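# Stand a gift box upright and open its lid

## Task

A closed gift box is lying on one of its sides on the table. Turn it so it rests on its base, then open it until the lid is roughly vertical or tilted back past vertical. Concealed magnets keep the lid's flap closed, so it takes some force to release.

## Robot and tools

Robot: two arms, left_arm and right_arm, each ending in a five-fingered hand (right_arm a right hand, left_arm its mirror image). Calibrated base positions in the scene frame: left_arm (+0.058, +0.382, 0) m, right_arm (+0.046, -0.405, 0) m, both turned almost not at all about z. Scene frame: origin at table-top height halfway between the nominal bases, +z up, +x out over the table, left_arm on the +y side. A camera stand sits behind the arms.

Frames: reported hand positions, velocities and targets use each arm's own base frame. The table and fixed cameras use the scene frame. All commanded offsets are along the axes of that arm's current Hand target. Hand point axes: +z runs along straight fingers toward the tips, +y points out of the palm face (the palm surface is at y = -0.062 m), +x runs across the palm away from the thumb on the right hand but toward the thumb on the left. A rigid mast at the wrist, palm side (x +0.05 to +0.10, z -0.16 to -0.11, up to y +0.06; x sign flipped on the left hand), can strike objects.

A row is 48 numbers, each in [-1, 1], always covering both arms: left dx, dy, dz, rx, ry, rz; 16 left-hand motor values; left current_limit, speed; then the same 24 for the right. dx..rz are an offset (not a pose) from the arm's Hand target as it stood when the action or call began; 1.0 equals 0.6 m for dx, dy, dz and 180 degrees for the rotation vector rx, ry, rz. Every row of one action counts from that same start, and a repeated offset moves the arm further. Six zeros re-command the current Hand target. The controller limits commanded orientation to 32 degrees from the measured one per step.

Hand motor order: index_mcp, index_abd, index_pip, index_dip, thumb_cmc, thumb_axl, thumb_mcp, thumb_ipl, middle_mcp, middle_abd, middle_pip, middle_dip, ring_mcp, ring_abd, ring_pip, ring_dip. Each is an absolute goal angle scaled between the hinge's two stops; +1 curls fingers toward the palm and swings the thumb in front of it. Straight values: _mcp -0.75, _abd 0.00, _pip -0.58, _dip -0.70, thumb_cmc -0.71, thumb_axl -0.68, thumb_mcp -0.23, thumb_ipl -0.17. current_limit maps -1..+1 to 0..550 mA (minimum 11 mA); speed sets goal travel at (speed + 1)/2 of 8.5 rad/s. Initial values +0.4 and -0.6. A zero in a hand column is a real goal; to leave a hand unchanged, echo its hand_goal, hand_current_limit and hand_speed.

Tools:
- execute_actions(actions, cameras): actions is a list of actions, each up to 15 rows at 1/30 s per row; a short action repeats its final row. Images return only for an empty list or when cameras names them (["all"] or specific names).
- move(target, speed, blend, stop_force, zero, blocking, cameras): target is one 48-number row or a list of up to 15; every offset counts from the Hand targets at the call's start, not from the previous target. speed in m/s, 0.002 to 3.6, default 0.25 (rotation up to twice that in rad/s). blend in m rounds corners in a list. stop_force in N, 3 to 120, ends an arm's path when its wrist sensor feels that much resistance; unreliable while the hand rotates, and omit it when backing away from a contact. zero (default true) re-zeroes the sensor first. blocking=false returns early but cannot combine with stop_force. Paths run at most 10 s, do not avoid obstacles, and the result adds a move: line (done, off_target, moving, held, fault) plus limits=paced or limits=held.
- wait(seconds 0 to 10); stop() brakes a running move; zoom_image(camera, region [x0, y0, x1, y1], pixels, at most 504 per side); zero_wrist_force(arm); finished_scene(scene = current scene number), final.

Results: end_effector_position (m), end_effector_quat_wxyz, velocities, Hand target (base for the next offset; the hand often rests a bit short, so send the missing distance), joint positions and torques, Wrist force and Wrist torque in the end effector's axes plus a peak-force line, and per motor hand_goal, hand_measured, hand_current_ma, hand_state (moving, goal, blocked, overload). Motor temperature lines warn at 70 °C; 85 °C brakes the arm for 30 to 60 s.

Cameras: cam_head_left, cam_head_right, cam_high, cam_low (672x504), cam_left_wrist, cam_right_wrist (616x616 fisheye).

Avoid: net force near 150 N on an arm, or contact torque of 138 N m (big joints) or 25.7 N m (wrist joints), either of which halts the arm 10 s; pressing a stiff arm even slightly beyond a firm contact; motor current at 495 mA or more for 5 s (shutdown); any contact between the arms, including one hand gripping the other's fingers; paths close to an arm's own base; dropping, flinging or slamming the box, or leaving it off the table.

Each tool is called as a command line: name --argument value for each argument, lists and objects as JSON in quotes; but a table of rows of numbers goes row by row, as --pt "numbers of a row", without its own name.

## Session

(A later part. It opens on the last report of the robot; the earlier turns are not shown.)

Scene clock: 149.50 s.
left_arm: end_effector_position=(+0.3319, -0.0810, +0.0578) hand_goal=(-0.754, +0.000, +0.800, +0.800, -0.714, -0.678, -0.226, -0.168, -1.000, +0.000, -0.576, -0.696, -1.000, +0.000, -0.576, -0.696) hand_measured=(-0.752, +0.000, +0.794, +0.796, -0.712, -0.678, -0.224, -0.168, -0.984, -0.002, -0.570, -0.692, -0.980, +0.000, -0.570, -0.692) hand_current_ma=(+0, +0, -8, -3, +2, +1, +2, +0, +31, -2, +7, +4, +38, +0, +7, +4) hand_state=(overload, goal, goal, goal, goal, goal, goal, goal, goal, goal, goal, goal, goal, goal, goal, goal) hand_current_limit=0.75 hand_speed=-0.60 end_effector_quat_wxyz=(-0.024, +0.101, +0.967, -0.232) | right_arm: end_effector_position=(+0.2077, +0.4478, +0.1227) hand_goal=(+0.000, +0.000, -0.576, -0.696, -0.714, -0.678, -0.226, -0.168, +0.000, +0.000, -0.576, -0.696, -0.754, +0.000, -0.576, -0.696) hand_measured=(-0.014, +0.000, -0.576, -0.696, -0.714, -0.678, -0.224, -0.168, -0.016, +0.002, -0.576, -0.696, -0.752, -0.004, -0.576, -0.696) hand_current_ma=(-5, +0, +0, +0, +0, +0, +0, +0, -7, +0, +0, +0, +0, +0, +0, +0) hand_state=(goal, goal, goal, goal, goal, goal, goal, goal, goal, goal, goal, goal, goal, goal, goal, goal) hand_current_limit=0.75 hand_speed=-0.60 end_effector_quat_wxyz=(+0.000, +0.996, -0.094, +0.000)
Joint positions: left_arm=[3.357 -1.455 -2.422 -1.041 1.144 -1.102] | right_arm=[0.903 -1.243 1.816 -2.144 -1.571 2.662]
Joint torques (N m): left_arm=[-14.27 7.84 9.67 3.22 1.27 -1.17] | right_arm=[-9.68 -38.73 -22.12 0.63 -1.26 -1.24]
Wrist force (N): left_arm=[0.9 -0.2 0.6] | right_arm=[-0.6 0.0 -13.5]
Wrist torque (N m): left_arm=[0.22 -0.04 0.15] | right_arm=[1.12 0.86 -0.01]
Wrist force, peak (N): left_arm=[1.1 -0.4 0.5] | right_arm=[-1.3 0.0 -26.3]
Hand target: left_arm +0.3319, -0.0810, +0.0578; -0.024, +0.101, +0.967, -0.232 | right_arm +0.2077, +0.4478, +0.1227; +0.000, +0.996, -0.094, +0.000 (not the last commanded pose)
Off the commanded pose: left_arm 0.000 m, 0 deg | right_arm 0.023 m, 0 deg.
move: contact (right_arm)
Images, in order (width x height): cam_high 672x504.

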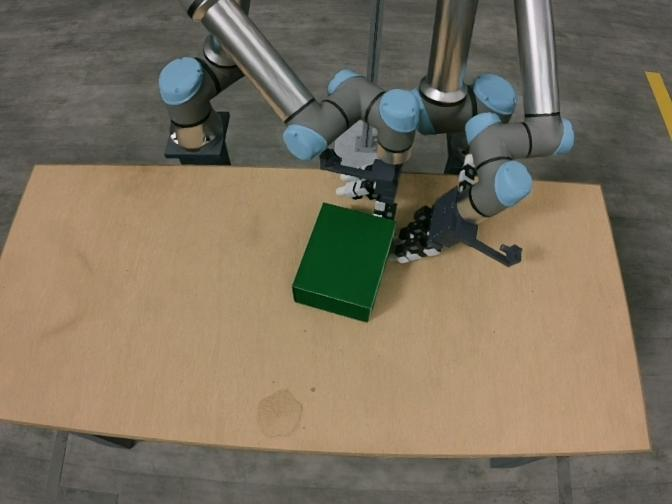

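move --pt "0 -0.0312 0.0159 0 0 0 -0.754 0 0.8 0.8 -0.714 -0.678 -0.226 -0.168 -1 0 -0.576 -0.696 -1 0 -0.576 -0.696 0.75 -0.6 0.006 0 0 0 0 0 0 0 -0.576 -0.696 -0.714 -0.678 -0.226 -0.168 0 0 -0.576 -0.696 -0.754 0 -0.576 -0.696 0.75 -0.6" --pt "0 -0.0577 -0.0361 0 0 0 -0.754 0 0.8 0.8 -0.714 -0.678 -0.226 -0.168 -1 0 -0.576 -0.696 -1 0 -0.576 -0.696 0.75 -0.6 0.006 0 0 0 0 0 0 0 -0.576 -0.696 -0.714 -0.678 -0.226 -0.168 0 0 -0.576 -0.696 -0.754 0 -0.576 -0.696 0.75 -0.6" --speed 0.04 --cameras '["cam_high","cam_low","cam_left_wrist"]'

zoom_image --camera "cam_low" --region '[420, 150, 640, 330]'

zoom_image --camera "cam_left_wrist" --region '[250, 150, 530, 350]'

zoom_image --camera "cam_high" --region '[270, 140, 490, 320]'

Scene clock: 160.30 s.
left_arm: end_effector_position=(+0.3275, -0.1016, +0.0927) hand_goal=(-0.754, +0.000, +0.800, +0.800, -0.714, -0.678, -0.226, -0.168, -1.000, +0.000, -0.576, -0.696, -1.000, +0.000, -0.576, -0.696) hand_measured=(-0.752, +0.000, +0.794, +0.796, -0.712, -0.678, -0.224, -0.168, -0.968, -0.002, -0.562, -0.692, -0.974, +0.002, -0.564, -0.690) hand_current_ma=(+0, +0, -8, -3, +2, +1, +2, +0, +76, -2, +22, +4, +60, +2, +17, +7) hand_state=(overload, goal, goal, goal, goal, goal, goal, goal, blocked, goal, goal, goal, blocked, goal, goal, goal) hand_current_limit=0.75 hand_speed=-0.60 end_effector_quat_wxyz=(-0.024, +0.101, +0.967, -0.232) | right_arm: end_effector_position=(+0.2112, +0.4472, +0.1227) hand_goal=(+0.000, +0.000, -0.576, -0.696, -0.714, -0.678, -0.226, -0.168, +0.000, +0.000, -0.576, -0.696, -0.754, +0.000, -0.576, -0.696) hand_measured=(-0.014, +0.000, -0.576, -0.696, -0.714, -0.678, -0.224, -0.168, -0.016, +0.002, -0.576, -0.696, -0.750, -0.032, -0.578, -0.696) hand_current_ma=(-5, +0, +0, +0, +0, +0, +0, +0, -7, +0, +0, +0, +1, -18, +0, +0) hand_state=(goal, goal, goal, goal, goal, goal, goal, goal, goal, goal, goal, goal, goal, blocked, goal, goal) hand_current_limit=0.75 hand_speed=-0.60 end_effector_quat_wxyz=(+0.000, +0.996, -0.094, +0.000)
Joint positions: left_arm=[3.299 -1.382 -2.374 -1.137 1.133 -1.164] | right_arm=[0.898 -1.241 1.813 -2.143 -1.571 2.656]
Joint torques (N m): left_arm=[7.68 18.54 27.31 0.94 -1.81 1.44] | right_arm=[-10.25 -18.12 -22.91 -0.62 -1.23 -1.62]
Wrist force (N): left_arm=[0.9 3.3 -0.1] | right_arm=[-1.9 2.2 -12.6]
Wrist torque (N m): left_arm=[0.12 -0.07 0.12] | right_arm=[1.14 0.59 0.03]
Wrist force, peak (N): left_arm=[1.0 3.0 1.5] | right_arm=[-0.4 0.3 -13.8]
Hand target: left_arm +0.3275, -0.1015, +0.0928; -0.024, +0.101, +0.967, -0.232 | right_arm +0.2112, +0.4472, +0.1227; +0.000, +0.996, -0.094, +0.000
Off the commanded pose: left_arm 0.000 m, 0 deg | right_arm 0.000 m, 0 deg.
move: done
camera_calibration:
cam_left_wrist: T_world_to_cam=[[0.625755, -0.748319, 0.220112, -0.323259], [-0.407212, -0.0727188, 0.910434, -0.0141459], [-0.665289, -0.659341, -0.350228, 0.310725], [0, 0, 0, 1]] pos_world=[0.403242, -0.0380556, 0.192857]
Images, in order (width x height): cam_high 672x504, cam_low 672x504, cam_left_wrist 616x616.

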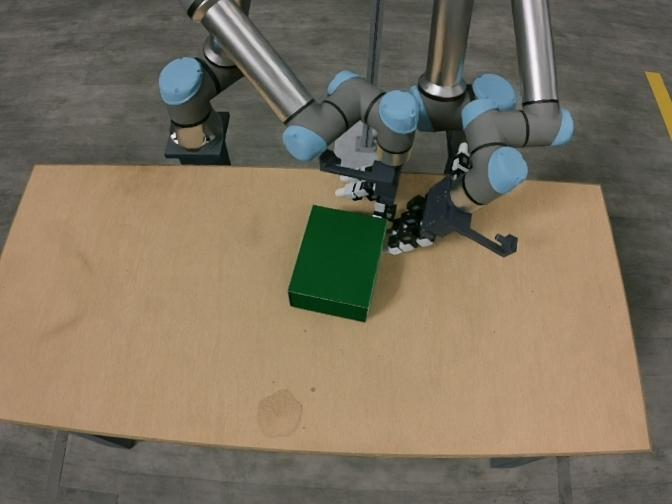

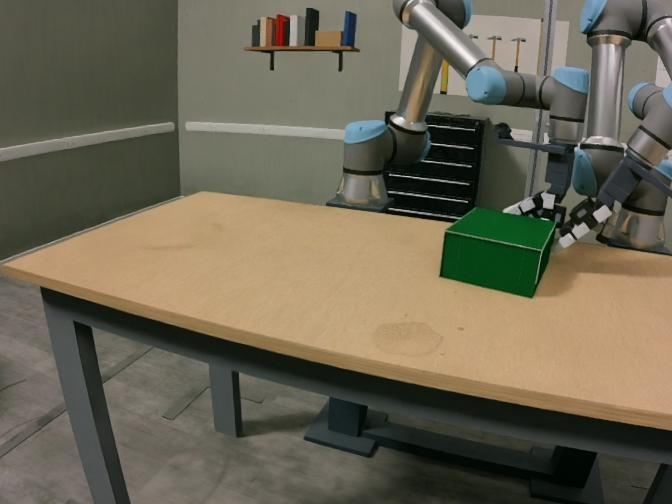

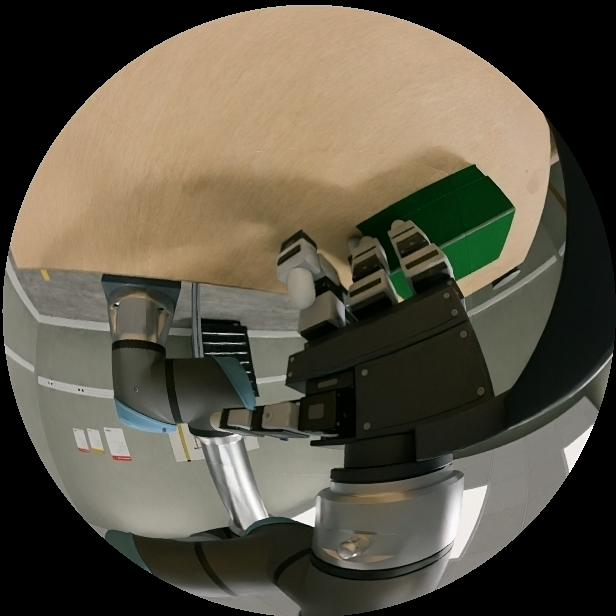

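Scaled by 2.291 from the camera's 672x504 image, which has a finer 960x720 frame.

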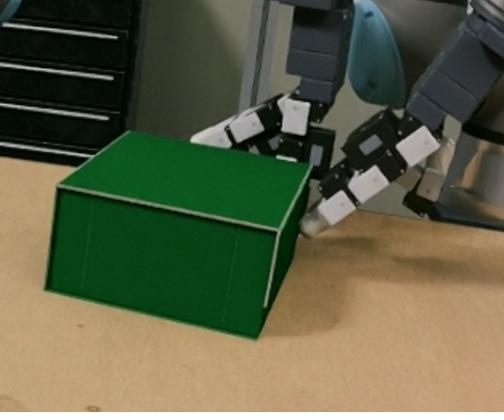

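Scaled by 1.800 from the camera's 616x616 image, which has a finer 880x880 frame.

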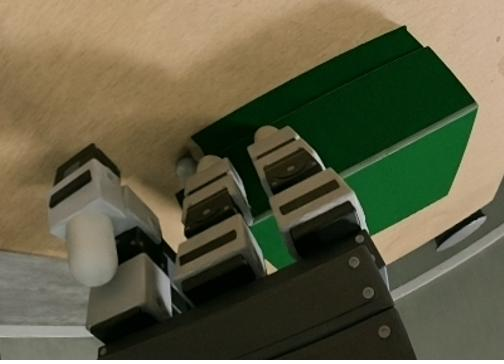

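Scaled by 2.291 from the camera's 672x504 image, which has a finer 960x720 frame.

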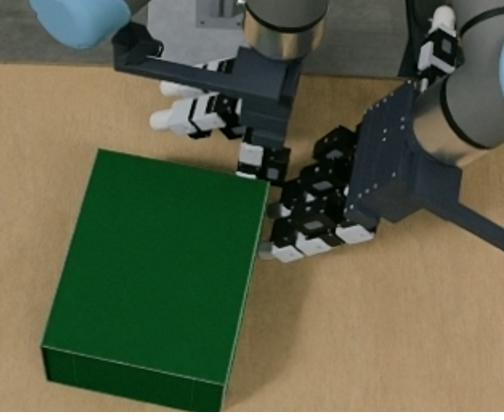

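move --pt "0 0.0297 -0.0152 0 0 0 -0.754 0 0.8 0.8 -0.714 -0.678 -0.226 -0.168 -1 0 -0.576 -0.696 -1 0 -0.576 -0.696 0.75 -0.6 -0.025 0 -0.02 0 0 0 0 0 -0.576 -0.696 -0.714 -0.678 -0.226 -0.168 0 0 -0.576 -0.696 -0.754 0 -0.576 -0.696 0.75 -0.6" --pt "-0.05 0.0562 0.0368 0 0 0 -0.754 0 0.8 0.8 -0.714 -0.678 -0.226 -0.168 -1 0 -0.576 -0.696 -1 0 -0.576 -0.696 0.75 -0.6 -0.025 0.022 -0.067 0 0 0 0 0 -0.576 -0.696 -0.714 -0.678 -0.226 -0.168 0 0 -0.576 -0.696 -0.754 0 -0.576 -0.696 0.75 -0.6" --speed 0.08

move --target '[0,-0.0594,0.0303,0,0,0,-0.754,0,0.8,0.8,-0.714,-0.678,-0.226,-0.168,-1,0,-0.576,-0.696,-1,0,-0.576,-0.696,0.75,-0.6,0.06,0,0,0,0,0,0,0,-0.576,-0.696,-0.714,-0.678,-0.226,-0.168,0,0,-0.576,-0.696,-0.754,0,-0.576,-0.696,0.75,-0.6]' --speed 0.025 --stop_force 3 --cameras '["cam_high","cam_low","cam_left_wrist"]'

zoom_image --camera "cam_high" --region '[270, 140, 490, 320]'

zoom_image --camera "cam_left_wrist" --region '[250, 150, 530, 350]'

Scene clock: 183.43 s.
left_arm: end_effector_position=(+0.3610, -0.0881, +0.0579) hand_goal=(-0.754, +0.000, +0.800, +0.800, -0.714, -0.678, -0.226, -0.168, -1.000, +0.000, -0.576, -0.696, -1.000, +0.000, -0.576, -0.696) hand_measured=(-0.750, +0.000, +0.794, +0.796, -0.712, -0.678, -0.224, -0.168, -0.984, -0.002, -0.570, -0.692, -0.982, +0.002, -0.570, -0.692) hand_current_ma=(+0, +0, -8, -3, +2, +1, +2, +0, +30, -2, +7, +4, +36, +2, +7, +4) hand_state=(overload, goal, goal, goal, goal, goal, goal, goal, goal, goal, goal, goal, goal, goal, goal, goal) hand_current_limit=0.75 hand_speed=-0.60 end_effector_quat_wxyz=(-0.024, +0.101, +0.967, -0.232) | right_arm: end_effector_position=(+0.1940, +0.4370, +0.1629) hand_goal=(+0.000, +0.000, -0.576, -0.696, -0.714, -0.678, -0.226, -0.168, +0.000, +0.000, -0.576, -0.696, -0.754, +0.000, -0.576, -0.696) hand_measured=(-0.014, +0.000, -0.576, -0.696, -0.714, -0.678, -0.224, -0.168, -0.016, +0.002, -0.576, -0.696, -0.752, -0.002, -0.578, -0.696) hand_current_ma=(-5, +0, +0, +0, +0, +0, +0, +0, -7, +0, +0, +0, +0, +0, +0, +0) hand_state=(goal, goal, goal, goal, goal, goal, goal, goal, goal, goal, goal, goal, goal, goal, goal, goal) hand_current_limit=0.75 hand_speed=-0.60 end_effector_quat_wxyz=(+0.000, +0.996, -0.094, +0.000)
Joint positions: left_arm=[3.321 -1.539 -2.353 -1.011 1.137 -1.141] | right_arm=[0.91 -1.325 1.809 -2.054 -1.571 2.669]
Joint torques (N m): left_arm=[-14.38 8.98 25.33 3.66 -2.63 -1.09] | right_arm=[-10.57 -45.32 -27.8 -1.06 -1.21 -1.83]
Wrist force (N): left_arm=[0.5 -0.2 0.3] | right_arm=[0.0 0.5 0.1]
Wrist torque (N m): left_arm=[0.23 -0.03 0.21] | right_arm=[0.10 -0.08 0.07]
Wrist force, peak (N): left_arm=[0.8 3.6 0.3] | right_arm=[-1.9 2.1 -13.1]
Hand target: left_arm +0.3610, -0.0882, +0.0578; -0.024, +0.101, +0.967, -0.232 | right_arm +0.1940, +0.4370, +0.1629; +0.000, +0.996, -0.094, +0.000
Off the commanded pose: left_arm 0.000 m, 0 deg | right_arm 0.000 m, 0 deg.
move: done

Scene clock: 186.03 s.
left_arm: end_effector_position=(+0.3528, -0.1273, +0.0578) hand_goal=(-0.754, +0.000, +0.800, +0.800, -0.714, -0.678, -0.226, -0.168, -1.000, +0.000, -0.576, -0.696, -1.000, +0.000, -0.576, -0.696) hand_measured=(-0.750, +0.000, +0.794, +0.796, -0.712, -0.678, -0.224, -0.168, -0.982, +0.014, -0.568, -0.692, -0.976, +0.026, -0.566, -0.692) hand_current_ma=(+0, +0, -8, -3, +2, +1, +2, +0, +36, +18, +10, +4, +49, +43, +13, +4) hand_state=(overload, goal, goal, goal, goal, goal, goal, goal, goal, goal, goal, goal, blocked, blocked, goal, goal) hand_current_limit=0.75 hand_speed=-0.60 end_effector_quat_wxyz=(-0.024, +0.101, +0.967, -0.232) | right_arm: end_effector_position=(+0.2294, +0.4303, +0.1629) hand_goal=(+0.000, +0.000, -0.576, -0.696, -0.714, -0.678, -0.226, -0.168, +0.000, +0.000, -0.576, -0.696, -0.754, +0.000, -0.576, -0.696) hand_measured=(-0.014, +0.000, -0.576, -0.696, -0.714, -0.678, -0.224, -0.168, -0.016, +0.002, -0.576, -0.696, -0.736, -0.022, -0.570, -0.696) hand_current_ma=(-5, +0, +0, +0, +0, +0, +0, +0, -7, +0, +0, +0, +8, -8, +1, +0) hand_state=(goal, goal, goal, goal, goal, goal, goal, goal, goal, goal, goal, goal, goal, blocked, goal, goal) hand_current_limit=0.75 hand_speed=-0.60 end_effector_quat_wxyz=(+0.000, +0.996, -0.094, +0.000)
Joint positions: left_arm=[3.219 -1.549 -2.36 -0.946 1.12 -1.252] | right_arm=[0.854 -1.305 1.782 -2.048 -1.571 2.612]
Joint torques (N m): left_arm=[-15.43 10.6 7.8 2.88 -2.94 -1.08] | right_arm=[-11.59 -23.62 -29.08 -1.67 -1.53 -1.93]
Wrist force (N): left_arm=[-1.6 2.2 -0.7] | right_arm=[-2.7 2.2 -0.6]
Wrist torque (N m): left_arm=[0.24 -0.28 -0.16] | right_arm=[0.07 -0.22 -0.03]
Wrist force, peak (N): left_arm=[-1.0 1.9 -2.7] | right_arm=[-2.9 2.3 -0.7]
Hand target: left_arm +0.3528, -0.1273, +0.0578; -0.024, +0.101, +0.967, -0.232 | right_arm +0.2294, +0.4303, +0.1629; +0.000, +0.996, -0.094, +0.000
Off the commanded pose: left_arm 0.000 m, 0 deg | right_arm 0.000 m, 0 deg.
move: done
camera_calibration:
cam_left_wrist: T_world_to_cam=[[0.625876, -0.748223, 0.220092, -0.350598], [-0.407187, -0.0727962, 0.910439, 0.0260958], [-0.66519, -0.659441, -0.350228, 0.298239], [0, 0, 0, 1]] pos_world=[0.428442, -0.0637555, 0.157857]
Images, in order (width x height): cam_high 672x504, cam_low 672x504, cam_left_wrist 616x616.

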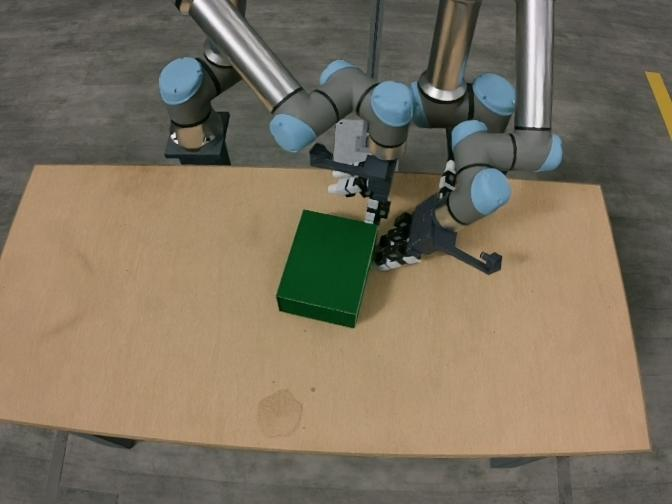

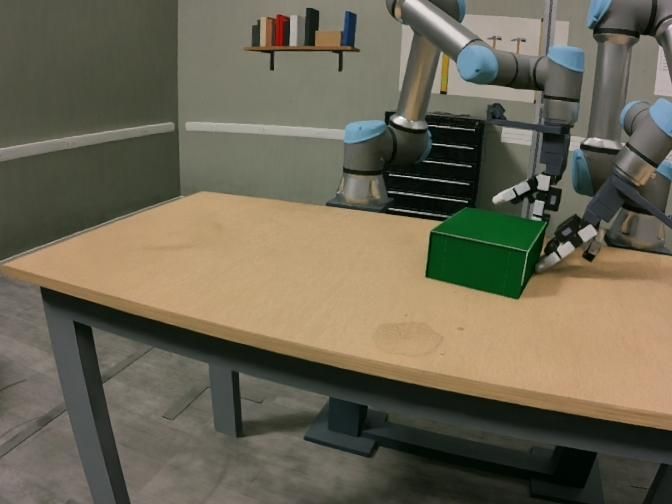

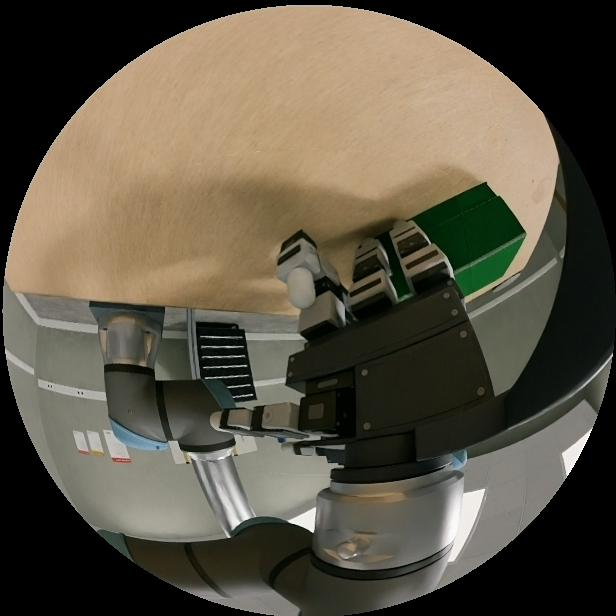

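Scaled by 2.291 from the camera's 672x504 image, which has a finer 960x720 frame.

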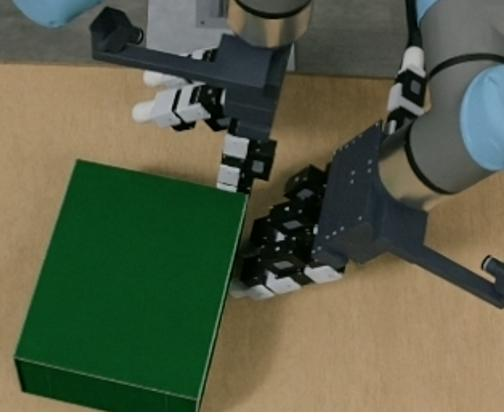

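Scaled by 1.800 from the camera's 616x616 image, which has a finer 880x880 frame.

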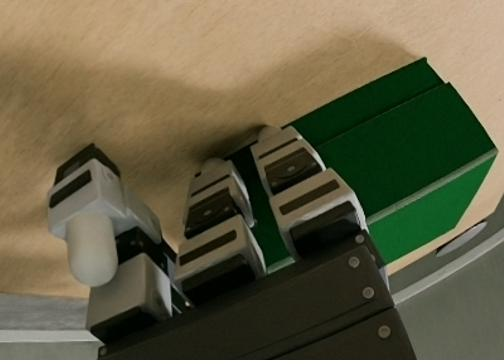

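move --target '[0,0,0,0,0,0,-0.754,0,0.8,0.8,-0.714,-0.678,-0.226,-0.168,-1,0,-0.576,-0.696,-1,0,-0.576,-0.696,0.75,-0.6,0.012,-0.042,0,0,0,0,0,0,-0.576,-0.696,-0.714,-0.678,-0.226,-0.168,0,0,-0.576,-0.696,-0.9,0,-0.576,-0.696,0.75,-0.6]' --speed 0.03 --cameras '["cam_high","cam_low","cam_left_wrist"]'

zoom_image --camera "cam_high" --region '[270, 140, 490, 320]'

zoom_image --camera "cam_low" --region '[420, 150, 640, 330]'

zoom_image --camera "cam_left_wrist" --region '[250, 150, 530, 350]'

Scene clock: 194.50 s.
left_arm: end_effector_position=(+0.3527, -0.1273, +0.0578) hand_goal=(-0.754, +0.000, +0.800, +0.800, -0.714, -0.678, -0.226, -0.168, -1.000, +0.000, -0.576, -0.696, -1.000, +0.000, -0.576, -0.696) hand_measured=(-0.720, +0.000, +0.794, +0.796, -0.712, -0.678, -0.224, -0.168, -0.976, +0.008, -0.566, -0.692, -0.978, +0.008, -0.568, -0.692) hand_current_ma=(+0, +0, -8, -3, +2, +1, +2, +0, +49, +10, +13, +5, +46, +10, +11, +4) hand_state=(overload, goal, goal, goal, goal, goal, goal, goal, blocked, goal, goal, goal, blocked, goal, goal, goal) hand_current_limit=0.75 hand_speed=-0.60 end_effector_quat_wxyz=(-0.024, +0.101, +0.967, -0.232) | right_arm: end_effector_position=(+0.2411, +0.4536, +0.1629) hand_goal=(+0.000, +0.000, -0.576, -0.696, -0.714, -0.678, -0.226, -0.168, +0.000, +0.000, -0.576, -0.696, -0.900, +0.000, -0.576, -0.696) hand_measured=(-0.014, +0.000, -0.576, -0.696, -0.714, -0.678, -0.224, -0.168, -0.016, +0.002, -0.576, -0.696, -0.858, -0.010, -0.558, -0.696) hand_current_ma=(-5, +0, +0, +0, +0, +0, +0, +0, -7, +0, +0, +0, +42, -2, +7, +0) hand_state=(goal, goal, goal, goal, goal, goal, goal, goal, goal, goal, goal, goal, blocked, goal, goal, goal) hand_current_limit=0.75 hand_speed=-0.60 end_effector_quat_wxyz=(+0.000, +0.996, -0.094, +0.000)
Joint positions: left_arm=[3.219 -1.549 -2.36 -0.946 1.12 -1.252] | right_arm=[0.865 -1.248 1.704 -2.028 -1.571 2.623]
Joint torques (N m): left_arm=[-12.67 12.08 11.13 2.55 -2.02 -1.1] | right_arm=[10.83 -24.98 -28.9 -1.98 1.14 2.13]
Wrist force (N): left_arm=[-0.3 3.6 -0.8] | right_arm=[-0.3 4.3 -0.6]
Wrist torque (N m): left_arm=[0.36 -0.16 0.03] | right_arm=[-0.01 -0.14 0.21]
Wrist force, peak (N): left_arm=[-0.2 3.7 -0.8] | right_arm=[-0.4 4.3 -0.4]
Hand target: left_arm +0.3528, -0.1273, +0.0578; -0.024, +0.101, +0.967, -0.232 | right_arm +0.2412, +0.4537, +0.1629; +0.000, +0.996, -0.094, +0.000
Off the commanded pose: left_arm 0.000 m, 0 deg | right_arm 0.000 m, 0 deg.
move: done
camera_calibration:
cam_left_wrist: T_world_to_cam=[[0.625872, -0.748224, 0.220102, -0.350598], [-0.407194, -0.0727879, 0.910437, 0.0260998], [-0.66519, -0.659441, -0.350228, 0.298239], [0, 0, 0, 1]] pos_world=[0.428442, -0.0637555, 0.157857]
Images, in order (width x height): cam_high 672x504, cam_low 672x504, cam_left_wrist 616x616.

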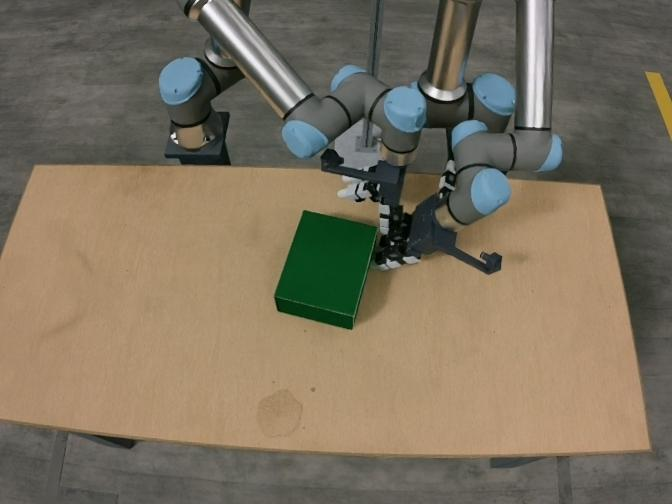

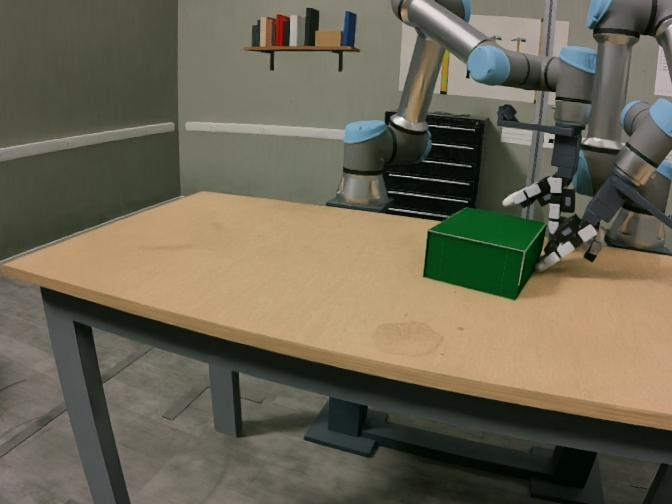

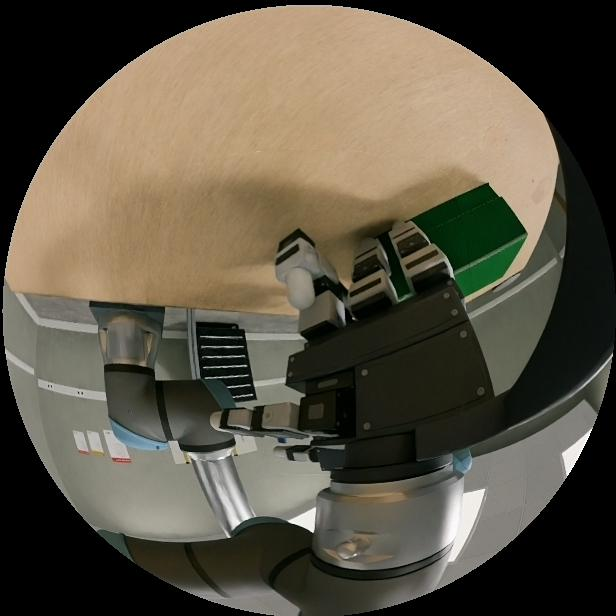

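Scaled by 2.291 from the camera's 672x504 image, which has a finer 960x720 frame.

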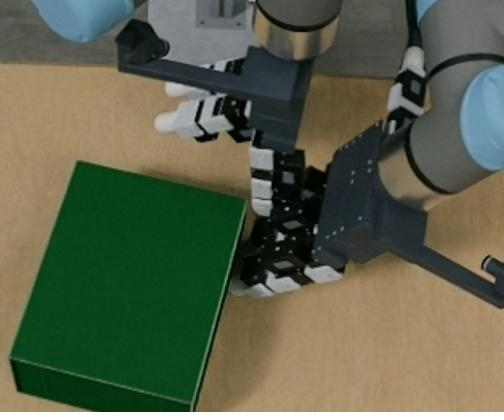

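Scaled by 2.291 from the camera's 672x504 image, which has a finer 960x720 frame.

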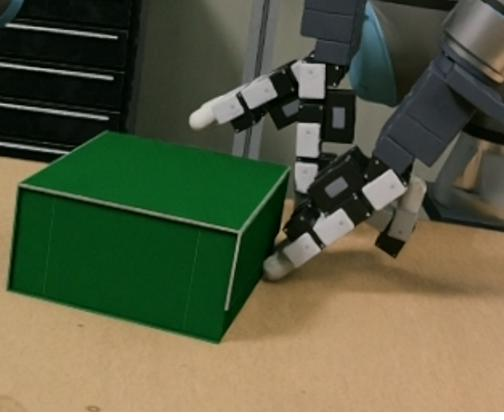

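Scaled by 1.800 from the camera's 616x616 image, which has a finer 880x880 frame.

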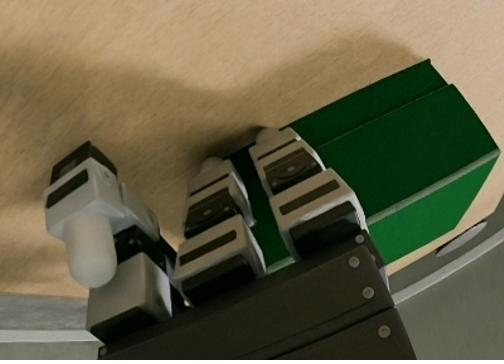

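move --pt "0 0 0 0 0 0 -0.754 0 0.8 0.8 -0.714 -0.678 -0.226 -0.168 -1 0 -0.576 -0.696 -1 0 -0.576 -0.696 0.75 -0.6 -0.05 0.033 0 0 0 0 0 0 -0.576 -0.696 -0.714 -0.678 -0.226 -0.168 0 0 -0.576 -0.696 -0.9 0 -0.576 -0.696 0 -0.6" --pt "0 0 0 0 0 0 -0.754 0 0.8 0.8 -0.714 -0.678 -0.226 -0.168 -1 0 -0.576 -0.696 -1 0 -0.576 -0.696 0.75 -0.6 -0.05 0.033 -0.167 0 0 0 0 0 -0.576 -0.696 -0.714 -0.678 -0.226 -0.168 0 0 -0.576 -0.696 -0.9 0 -0.576 -0.696 0 -0.6" --pt "0 0 0 0 0 0 -0.754 0 0.8 0.8 -0.714 -0.678 -0.226 -0.168 -1 0 -0.576 -0.696 -1 0 -0.576 -0.696 0.75 -0.6 0.2353 0.4605 -0.167 0 0 0 -1 0 -0.576 -0.696 -0.714 -0.678 -0.226 -0.168 -1 0 -0.576 -0.696 -1 0 -0.576 -0.696 0 -0.6" --pt "0 0 0 0 0 0 -0.754 0 0.8 0.8 -0.714 -0.678 -0.226 -0.168 -1 0 -0.576 -0.696 -1 0 -0.576 -0.696 0.75 -0.6 0.2353 0.4605 -0.04 0 0 0 -1 0 -0.576 -0.696 -0.714 -0.678 -0.226 -0.168 -1 0 -0.576 -0.696 -1 0 -0.576 -0.696 0 -0.6" --speed '[0.06,0.15,0.25,0.15]'

move --target '[0,0,0,0,0,0,-0.754,0,0.8,0.8,-0.714,-0.678,-0.226,-0.168,-1,0,-0.576,-0.696,-1,0,-0.576,-0.696,0.75,-0.6,0,-0.09,0,0,0,0,-1,0,-0.576,-0.696,-0.714,-0.678,-0.226,-0.168,-1,0,-0.576,-0.696,-1,0,-0.576,-0.696,0,-0.6]' --speed 0.03 --cameras '["cam_high","cam_low","cam_left_wrist"]'

zoom_image --camera "cam_high" --region '[230, 140, 450, 320]'

zoom_image --camera "cam_left_wrist" --region '[250, 150, 530, 350]'

Scene clock: 221.07 s.
left_arm: end_effector_position=(+0.3528, -0.1273, +0.0578) hand_goal=(-0.754, +0.000, +0.800, +0.800, -0.714, -0.678, -0.226, -0.168, -1.000, +0.000, -0.576, -0.696, -1.000, +0.000, -0.576, -0.696) hand_measured=(-0.716, +0.000, +0.794, +0.796, -0.712, -0.678, -0.224, -0.168, -0.976, +0.008, -0.566, -0.692, -0.978, +0.008, -0.568, -0.692) hand_current_ma=(+0, +0, -8, -3, +2, +1, +2, +0, +49, +10, +13, +5, +46, +10, +11, +4) hand_state=(overload, goal, goal, goal, goal, goal, goal, goal, blocked, goal, goal, goal, blocked, goal, goal, goal) hand_current_limit=0.75 hand_speed=-0.60 end_effector_quat_wxyz=(-0.024, +0.101, +0.967, -0.232) | right_arm: end_effector_position=(+0.3283, +0.1559, +0.1870) hand_goal=(-1.000, +0.000, -0.576, -0.696, -0.714, -0.678, -0.226, -0.168, -1.000, +0.000, -0.576, -0.696, -1.000, +0.000, -0.576, -0.696) hand_measured=(-0.992, +0.000, -0.576, -0.696, -0.714, -0.678, -0.224, -0.168, -0.990, +0.002, -0.576, -0.696, -0.990, -0.002, -0.572, -0.696) hand_current_ma=(+2, +0, +0, +0, +0, +0, +0, +0, +3, +0, +0, +0, +2, +0, +0, +0) hand_state=(goal, goal, goal, goal, goal, goal, goal, goal, goal, goal, goal, goal, goal, goal, goal, goal) hand_current_limit=0.00 hand_speed=-0.60 end_effector_quat_wxyz=(+0.000, +0.996, -0.094, +0.000)
Joint positions: left_arm=[3.219 -1.549 -2.36 -0.946 1.12 -1.252] | right_arm=[0.259 -1.663 2.109 -2.017 -1.571 2.018]
Joint torques (N m): left_arm=[7.79 19.53 21.65 1.33 0.75 -1.12] | right_arm=[9.13 -6.76 -13.01 -3.97 -2.65 1.88]
Wrist force (N): left_arm=[0.3 0.9 0.6] | right_arm=[-0.2 0.5 -0.1]
Wrist torque (N m): left_arm=[0.22 -0.12 0.12] | right_arm=[-0.01 -0.06 0.03]
Wrist force, peak (N): left_arm=[-0.4 4.0 -0.9] | right_arm=[-0.7 4.7 -0.3]
Hand target: left_arm +0.3528, -0.1273, +0.0578; -0.024, +0.101, +0.967, -0.232 | right_arm +0.3284, +0.1559, +0.1869; +0.000, +0.996, -0.094, +0.000
Off the commanded pose: left_arm 0.000 m, 0 deg | right_arm 0.000 m, 0 deg.
move: done

Scene clock: 223.27 s.
left_arm: end_effector_position=(+0.3528, -0.1273, +0.0578) hand_goal=(-0.754, +0.000, +0.800, +0.800, -0.714, -0.678, -0.226, -0.168, -1.000, +0.000, -0.576, -0.696, -1.000, +0.000, -0.576, -0.696) hand_measured=(-0.716, +0.000, +0.794, +0.796, -0.712, -0.678, -0.224, -0.168, -0.976, +0.006, -0.566, -0.692, -0.978, +0.006, -0.568, -0.692) hand_current_ma=(+0, +0, -8, -3, +2, +1, +2, +0, +49, +7, +13, +5, +46, +7, +11, +4) hand_state=(overload, goal, goal, goal, goal, goal, goal, goal, blocked, goal, goal, goal, blocked, goal, goal, goal) hand_current_limit=0.75 hand_speed=-0.60 end_effector_quat_wxyz=(-0.024, +0.101, +0.967, -0.232) | right_arm: end_effector_position=(+0.3384, +0.2089, +0.1869) hand_goal=(-1.000, +0.000, -0.576, -0.696, -0.714, -0.678, -0.226, -0.168, -1.000, +0.000, -0.576, -0.696, -1.000, +0.000, -0.576, -0.696) hand_measured=(-0.966, +0.000, -0.554, -0.688, -0.714, -0.678, -0.224, -0.168, -0.962, +0.002, -0.556, -0.690, -0.962, -0.002, -0.554, -0.688) hand_current_ma=(+28, +0, +11, +2, +0, +0, +0, +0, +33, +0, +10, +1, +34, +0, +11, +2) hand_state=(blocked, goal, blocked, goal, goal, goal, goal, goal, blocked, goal, blocked, goal, blocked, goal, blocked, goal) hand_current_limit=0.00 hand_speed=-0.60 end_effector_quat_wxyz=(+0.000, +0.996, -0.094, +0.000)
Joint positions: left_arm=[3.219 -1.549 -2.36 -0.946 1.12 -1.252] | right_arm=[0.368 -1.565 2.016 -2.022 -1.571 2.127]
Joint torques (N m): left_arm=[7.34 20.75 22.2 1.41 0.76 -1.11] | right_arm=[12.17 -10.18 -25.78 -3.17 0.64 1.84]
Wrist force (N): left_arm=[0.4 3.1 -3.6] | right_arm=[-0.2 8.9 -6.3]
Wrist torque (N m): left_arm=[0.50 -0.31 0.03] | right_arm=[0.07 0.12 0.10]
Wrist force, peak (N): left_arm=[0.4 3.2 -3.8] | right_arm=[-0.2 8.9 -6.3]
Hand target: left_arm +0.3528, -0.1273, +0.0578; -0.024, +0.101, +0.967, -0.232 | right_arm +0.3384, +0.2090, +0.1869; +0.000, +0.996, -0.094, +0.000
Off the commanded pose: left_arm 0.000 m, 0 deg | right_arm 0.000 m, 0 deg.
move: done
camera_calibration:
cam_left_wrist: T_world_to_cam=[[0.625902, -0.748219, 0.220035, -0.3506], [-0.407147, -0.0728429, 0.910453, 0.0260737], [-0.66519, -0.659441, -0.350227, 0.298239], [0, 0, 0, 1]] pos_world=[0.428443, -0.0637557, 0.157857]
Images, in order (width x height): cam_high 672x504, cam_low 672x504, cam_left_wrist 616x616.

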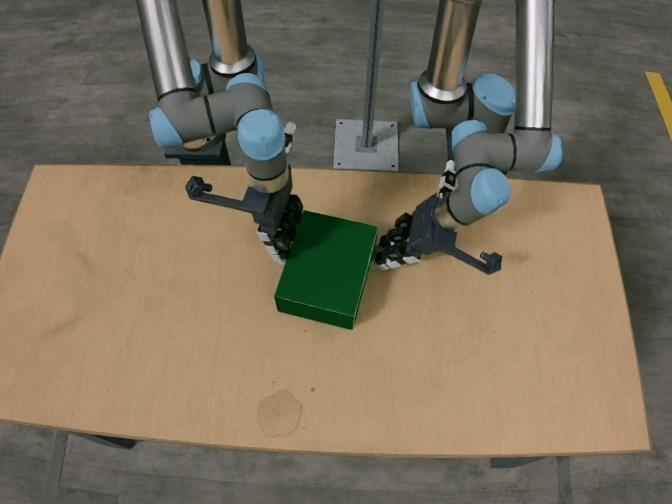

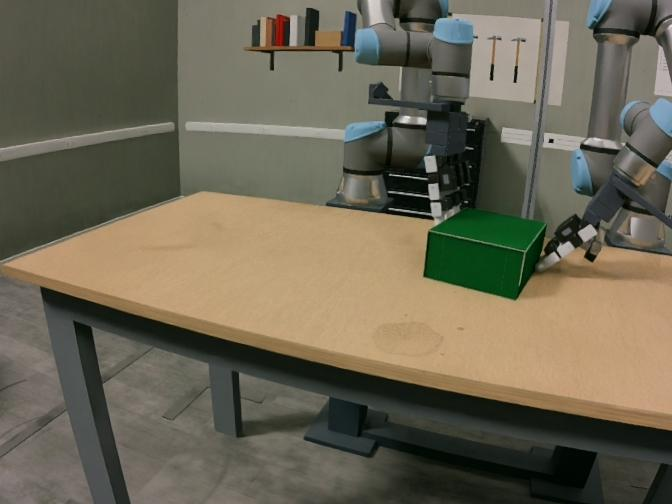

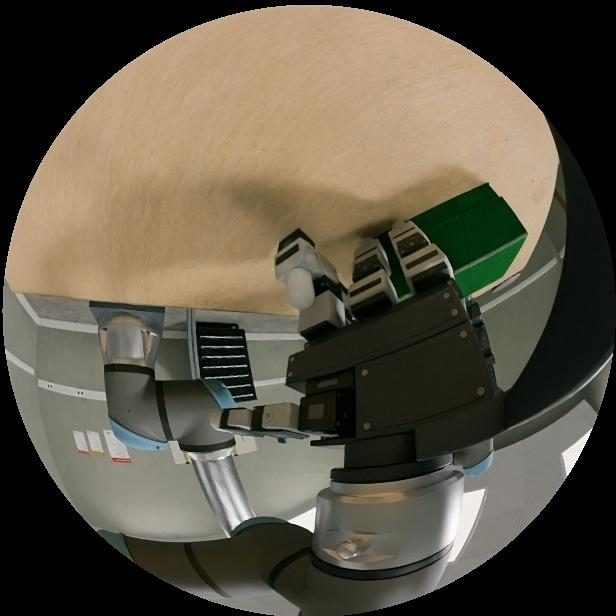

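Scaled by 2.291 from the camera's 672x504 image, which has a finer 960x720 frame.

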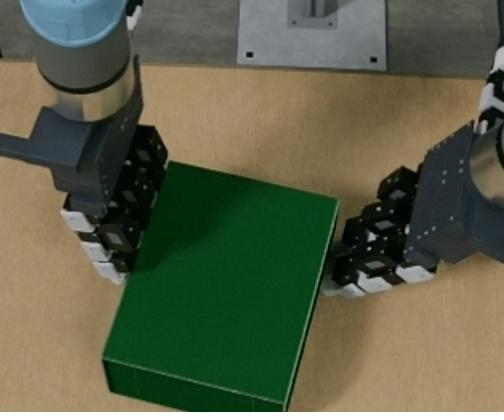

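Scaled by 1.800 from the camera's 616x616 image, which has a finer 880x880 frame.

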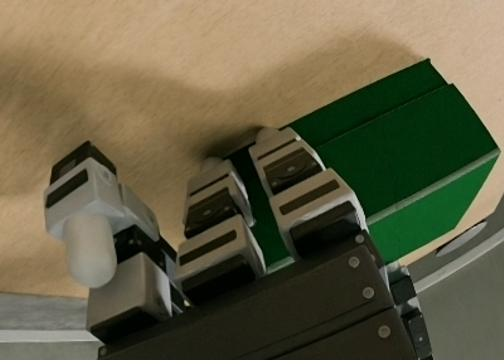

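move --pt "0 -0.0178 0.0091 0 0 0 -0.754 0 0.8 0.8 -0.714 -0.678 -0.226 -0.168 -1 0 -0.576 -0.696 -1 0 -0.576 -0.696 0.75 -0.6 0 -0.04 0 0 0 0 -1 0 -0.576 -0.696 -0.714 -0.678 -0.226 -0.168 -1 0 -0.576 -0.696 -1 0 -0.576 -0.696 0 -0.6" --pt "0 -0.0443 -0.0429 0 0 0 -0.754 0 0.8 0.8 -0.714 -0.678 -0.226 -0.168 -1 0 -0.576 -0.696 -1 0 -0.576 -0.696 0.75 -0.6 0 -0.04 0 0 0 0 -1 0 -0.576 -0.696 -0.714 -0.678 -0.226 -0.168 -1 0 -0.576 -0.696 -1 0 -0.576 -0.696 0 -0.6" --speed 0.03 --cameras '["cam_high","cam_low","cam_left_wrist"]'

zoom_image --camera "cam_low" --region '[400, 150, 620, 330]'

zoom_image --camera "cam_left_wrist" --region '[250, 150, 530, 350]'

Scene clock: 230.60 s.
left_arm: end_effector_position=(+0.3503, -0.1390, +0.0927) hand_goal=(-0.754, +0.000, +0.800, +0.800, -0.714, -0.678, -0.226, -0.168, -1.000, +0.000, -0.576, -0.696, -1.000, +0.000, -0.576, -0.696) hand_measured=(-0.716, +0.000, +0.794, +0.796, -0.712, -0.678, -0.224, -0.168, -0.880, -0.022, -0.504, -0.646, -0.862, -0.024, -0.508, -0.650) hand_current_ma=(+0, +0, -7, -3, +2, +1, +2, +0, +452, -34, +211, +125, +481, -38, +192, +112) hand_state=(overload, goal, goal, goal, goal, goal, goal, goal, blocked, blocked, blocked, blocked, blocked, blocked, blocked, blocked) hand_current_limit=0.75 hand_speed=-0.60 end_effector_quat_wxyz=(-0.024, +0.101, +0.967, -0.232) | right_arm: end_effector_position=(+0.3429, +0.2326, +0.1869) hand_goal=(-1.000, +0.000, -0.576, -0.696, -0.714, -0.678, -0.226, -0.168, -1.000, +0.000, -0.576, -0.696, -1.000, +0.000, -0.576, -0.696) hand_measured=(-0.882, +0.024, -0.502, -0.670, -0.714, -0.678, -0.224, -0.168, -0.886, +0.024, -0.510, -0.672, -0.898, +0.024, -0.512, -0.668) hand_current_ma=(+265, +11, +100, +16, +0, +0, +0, +0, +250, +10, +84, +13, +208, +10, +80, +17) hand_state=(blocked, blocked, blocked, blocked, goal, goal, goal, goal, blocked, blocked, blocked, blocked, blocked, blocked, blocked, blocked) hand_current_limit=0.00 hand_speed=-0.60 end_effector_quat_wxyz=(+0.000, +0.996, -0.094, +0.000)
Joint positions: left_arm=[3.188 -1.48 -2.311 -1.049 1.116 -1.286] | right_arm=[0.412 -1.521 1.971 -2.02 -1.571 2.17]
Joint torques (N m): left_arm=[9.24 24.95 29.01 1.42 -3.64 1.53] | right_arm=[-5.58 -36.1 -29.29 -2.95 0.66 1.79]
Wrist force (N): left_arm=[3.4 11.4 0.6] | right_arm=[2.0 12.0 -1.6]
Wrist torque (N m): left_arm=[-0.86 0.23 -0.01] | right_arm=[-0.55 0.08 0.31]
Wrist force, peak (N): left_arm=[1.3 26.0 -87.9] | right_arm=[4.3 27.0 -20.0]
Hand target: left_arm +0.3503, -0.1390, +0.0928; -0.024, +0.101, +0.967, -0.232 | right_arm +0.3429, +0.2326, +0.1869; +0.000, +0.996, -0.094, +0.000
Off the commanded pose: left_arm 0.000 m, 0 deg | right_arm 0.000 m, 0 deg.
move: done
camera_calibration:
cam_left_wrist: T_world_to_cam=[[0.625902, -0.748219, 0.220035, -0.365491], [-0.407147, -0.0728429, 0.910453, -0.0076623], [-0.66519, -0.659441, -0.350227, 0.301118], [0, 0, 0, 1]] pos_world=[0.425943, -0.0754557, 0.192857]
Images, in order (width x height): cam_high 672x504, cam_low 672x504, cam_left_wrist 616x616.

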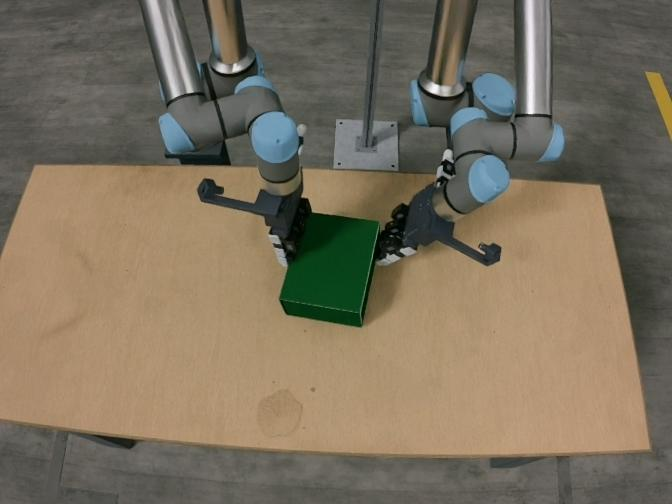

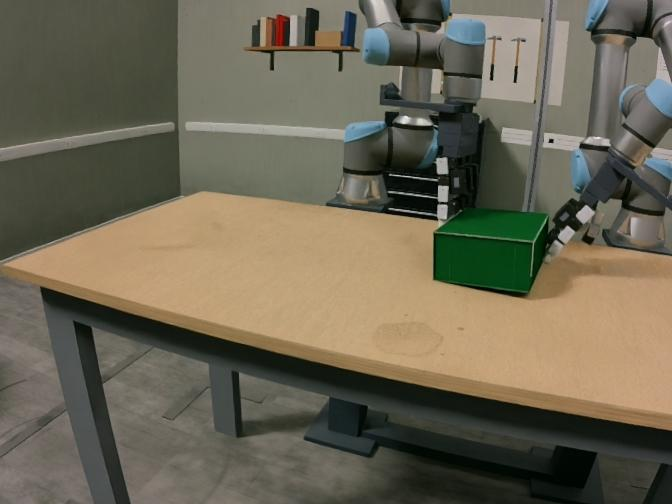

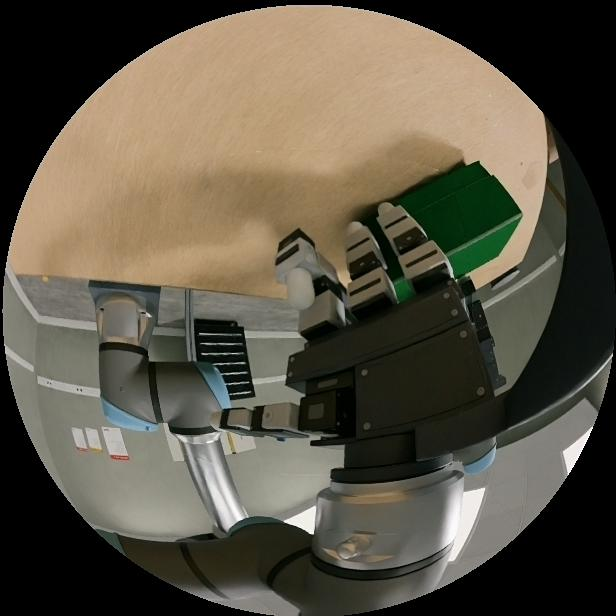

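Scaled by 2.291 from the camera's 672x504 image, which has a finer 960x720 frame.

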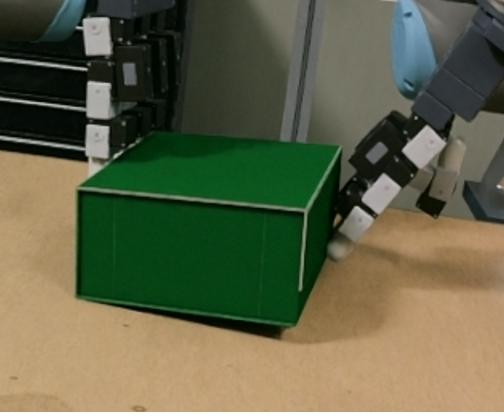

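Scaled by 1.800 from the camera's 616x616 image, which has a finer 880x880 frame.

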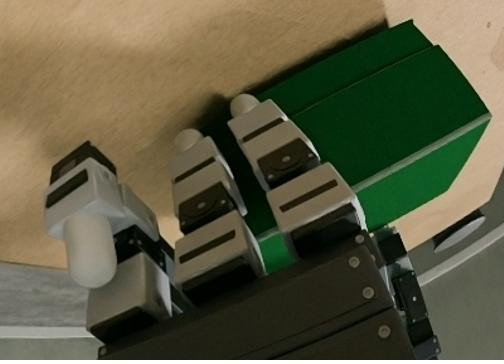

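move --pt "0 0.0265 0.052 0 0 0 -0.754 0 0.8 0.8 -0.714 -0.678 -0.226 -0.168 -1 0 -0.576 -0.696 -1 0 -0.576 -0.696 0.75 -0.6 0 0.045 0 0 0 0 -1 0 -0.576 -0.696 -0.714 -0.678 -0.226 -0.168 -1 0 -0.576 -0.696 -1 0 -0.576 -0.696 0 -0.6" --pt "0 0.071 0.0293 0 0 0 -0.754 0 0.8 0.8 -0.714 -0.678 -0.226 -0.168 -0.85 0 -0.576 -0.696 -0.85 0 -0.576 -0.696 0.75 -0.6 0 0.045 0 0 0 0 -1 0 -0.576 -0.696 -0.714 -0.678 -0.226 -0.168 -1 0 -0.576 -0.696 -1 0 -0.576 -0.696 0 -0.6" --pt "0 0.0861 0.059 0.0556 -0.0594 0.0303 -0.754 0 0.8 0.8 -0.714 -0.678 -0.226 -0.168 -0.85 0 -0.576 -0.696 -0.85 0 -0.576 -0.696 0.75 -0.6 0 0.045 0 0 0 0 -1 0 -0.576 -0.696 -0.714 -0.678 -0.226 -0.168 -1 0 -0.576 -0.696 -1 0 -0.576 -0.696 0 -0.6" --pt "0 0.049 0.0779 0.0556 -0.0594 0.0303 -0.754 0 0.8 0.8 -0.714 -0.678 -0.226 -0.168 -0.85 0 -0.576 -0.696 -0.85 0 -0.576 -0.696 0.75 -0.6 0 0.035 0 0 0 0 -1 0 -0.576 -0.696 -0.714 -0.678 -0.226 -0.168 -1 0 -0.576 -0.696 -1 0 -0.576 -0.696 0 -0.6" --speed 0.05 --cameras '["cam_high","cam_low","cam_left_wrist"]'

zoom_image --camera "cam_low" --region '[400, 150, 620, 330]'

zoom_image --camera "cam_left_wrist" --region '[250, 150, 530, 350]'

zoom_image --camera "cam_high" --region '[230, 140, 450, 320]'

Scene clock: 280.97 s.
left_arm: end_effector_position=(+0.3513, -0.1341, +0.0378) hand_goal=(-0.754, +0.000, +0.800, +0.800, -0.714, -0.678, -0.226, -0.168, -0.850, +0.000, -0.576, -0.696, -0.850, +0.000, -0.576, -0.696) hand_measured=(-0.650, +0.000, +0.794, +0.796, -0.710, -0.678, -0.224, -0.168, -0.842, -0.004, -0.576, -0.700, -0.838, -0.006, -0.574, -0.698) hand_current_ma=(+0, +0, -7, -3, +3, +1, +2, +0, +10, -5, +0, -4, +19, -6, +1, -2) hand_state=(overload, goal, goal, goal, goal, goal, goal, goal, goal, goal, goal, goal, goal, goal, goal, goal) hand_current_limit=0.75 hand_speed=-0.60 end_effector_quat_wxyz=(+0.068, +0.122, +0.935, -0.325) | right_arm: end_effector_position=(+0.3390, +0.2119, +0.1869) hand_goal=(-1.000, +0.000, -0.576, -0.696, -0.714, -0.678, -0.226, -0.168, -1.000, +0.000, -0.576, -0.696, -1.000, +0.000, -0.576, -0.696) hand_measured=(-0.966, +0.010, -0.554, -0.688, -0.714, -0.678, -0.224, -0.168, -0.968, +0.010, -0.558, -0.690, -0.972, +0.010, -0.560, -0.690) hand_current_ma=(+29, +3, +11, +2, +0, +0, +0, +0, +26, +2, +8, +1, +19, +2, +6, +1) hand_state=(blocked, goal, blocked, goal, goal, goal, goal, goal, blocked, goal, goal, goal, blocked, goal, goal, goal) hand_current_limit=0.00 hand_speed=-0.60 end_effector_quat_wxyz=(+0.000, +0.996, -0.094, +0.000)
Joint positions: left_arm=[3.366 -1.498 -2.526 -0.806 0.903 -1.045] | right_arm=[0.374 -1.56 2.011 -2.022 -1.571 2.132]
Joint torques (N m): left_arm=[-18.74 2.58 1.98 1.95 -3.62 -1.45] | right_arm=[11.23 -10.6 -27.69 -1.98 2.34 1.93]
Wrist force (N): left_arm=[0.3 3.1 -19.5] | right_arm=[1.7 7.7 -4.3]
Wrist torque (N m): left_arm=[1.97 -0.60 0.11] | right_arm=[-0.01 0.32 0.30]
Wrist force, peak (N): left_arm=[0.3 3.0 -20.0] | right_arm=[2.1 12.5 -1.8]
Hand target: left_arm +0.3513, -0.1342, +0.0378; +0.068, +0.122, +0.935, -0.325 | right_arm +0.3390, +0.2119, +0.1869; +0.000, +0.996, -0.094, +0.000
Off the commanded pose: left_arm 0.000 m, 0 deg | right_arm 0.000 m, 0 deg.
move: done
camera_calibration:
cam_left_wrist: T_world_to_cam=[[0.566773, -0.673361, 0.474714, -0.329266], [-0.554515, 0.114368, 0.824277, 0.123268], [-0.609328, -0.730414, -0.308568, 0.255119], [0, 0, 0, 1]] pos_world=[0.410424, -0.0494707, 0.133421]
Images, in order (width x height): cam_high 672x504, cam_low 672x504, cam_left_wrist 616x616.

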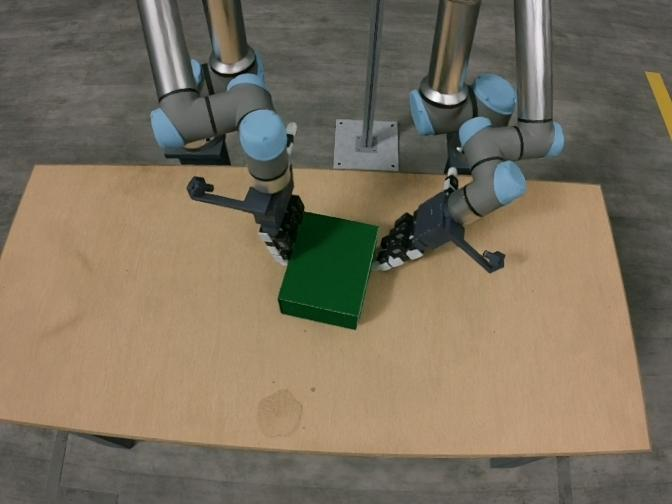

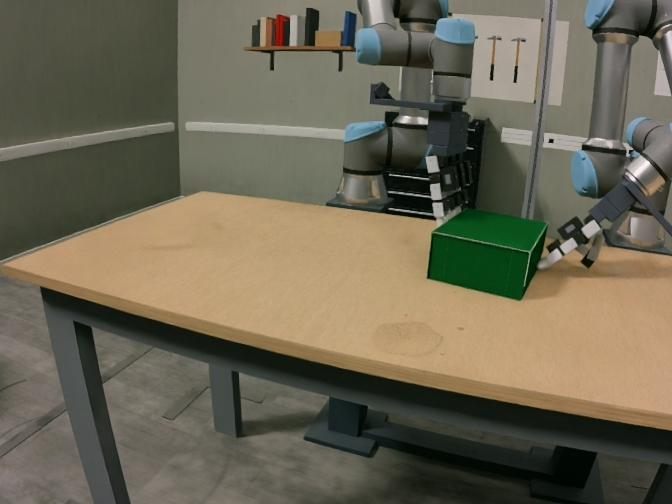

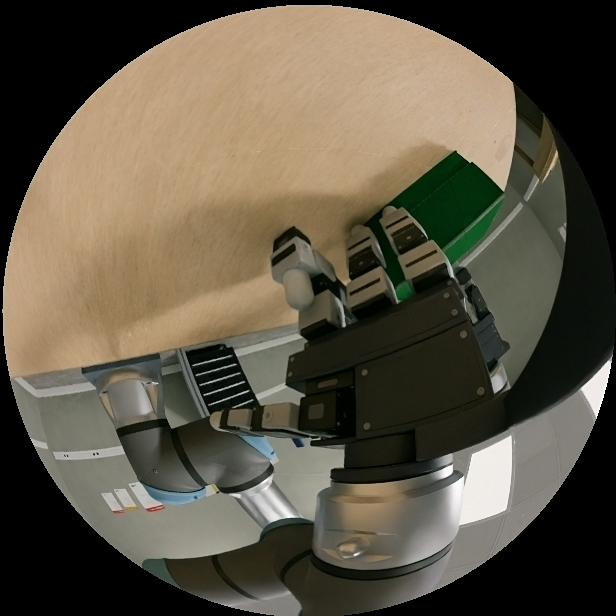

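Scaled by 2.291 from the camera's 672x504 image, which has a finer 960x720 frame.

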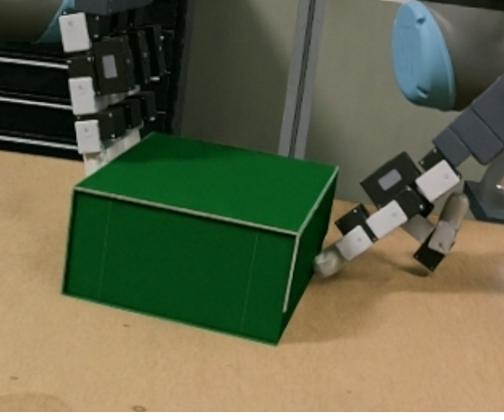

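Scaled by 1.800 from the camera's 616x616 image, which has a finer 880x880 frame.

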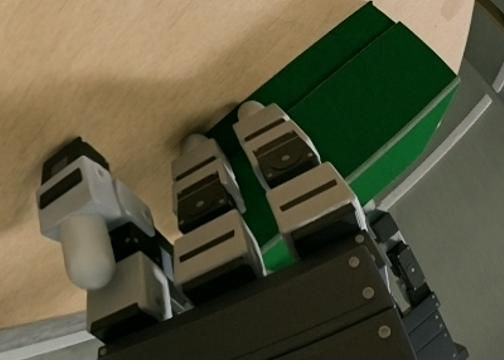

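Scaled by 2.291 from the camera's 672x504 image, which has a finer 960x720 frame.

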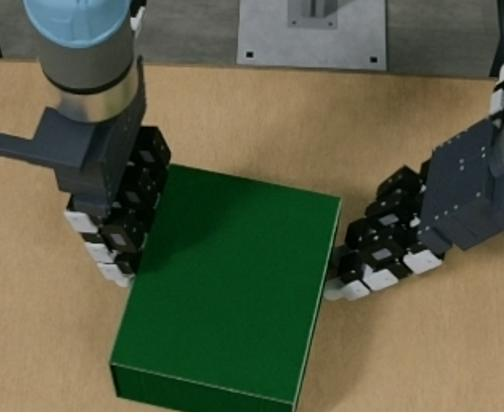

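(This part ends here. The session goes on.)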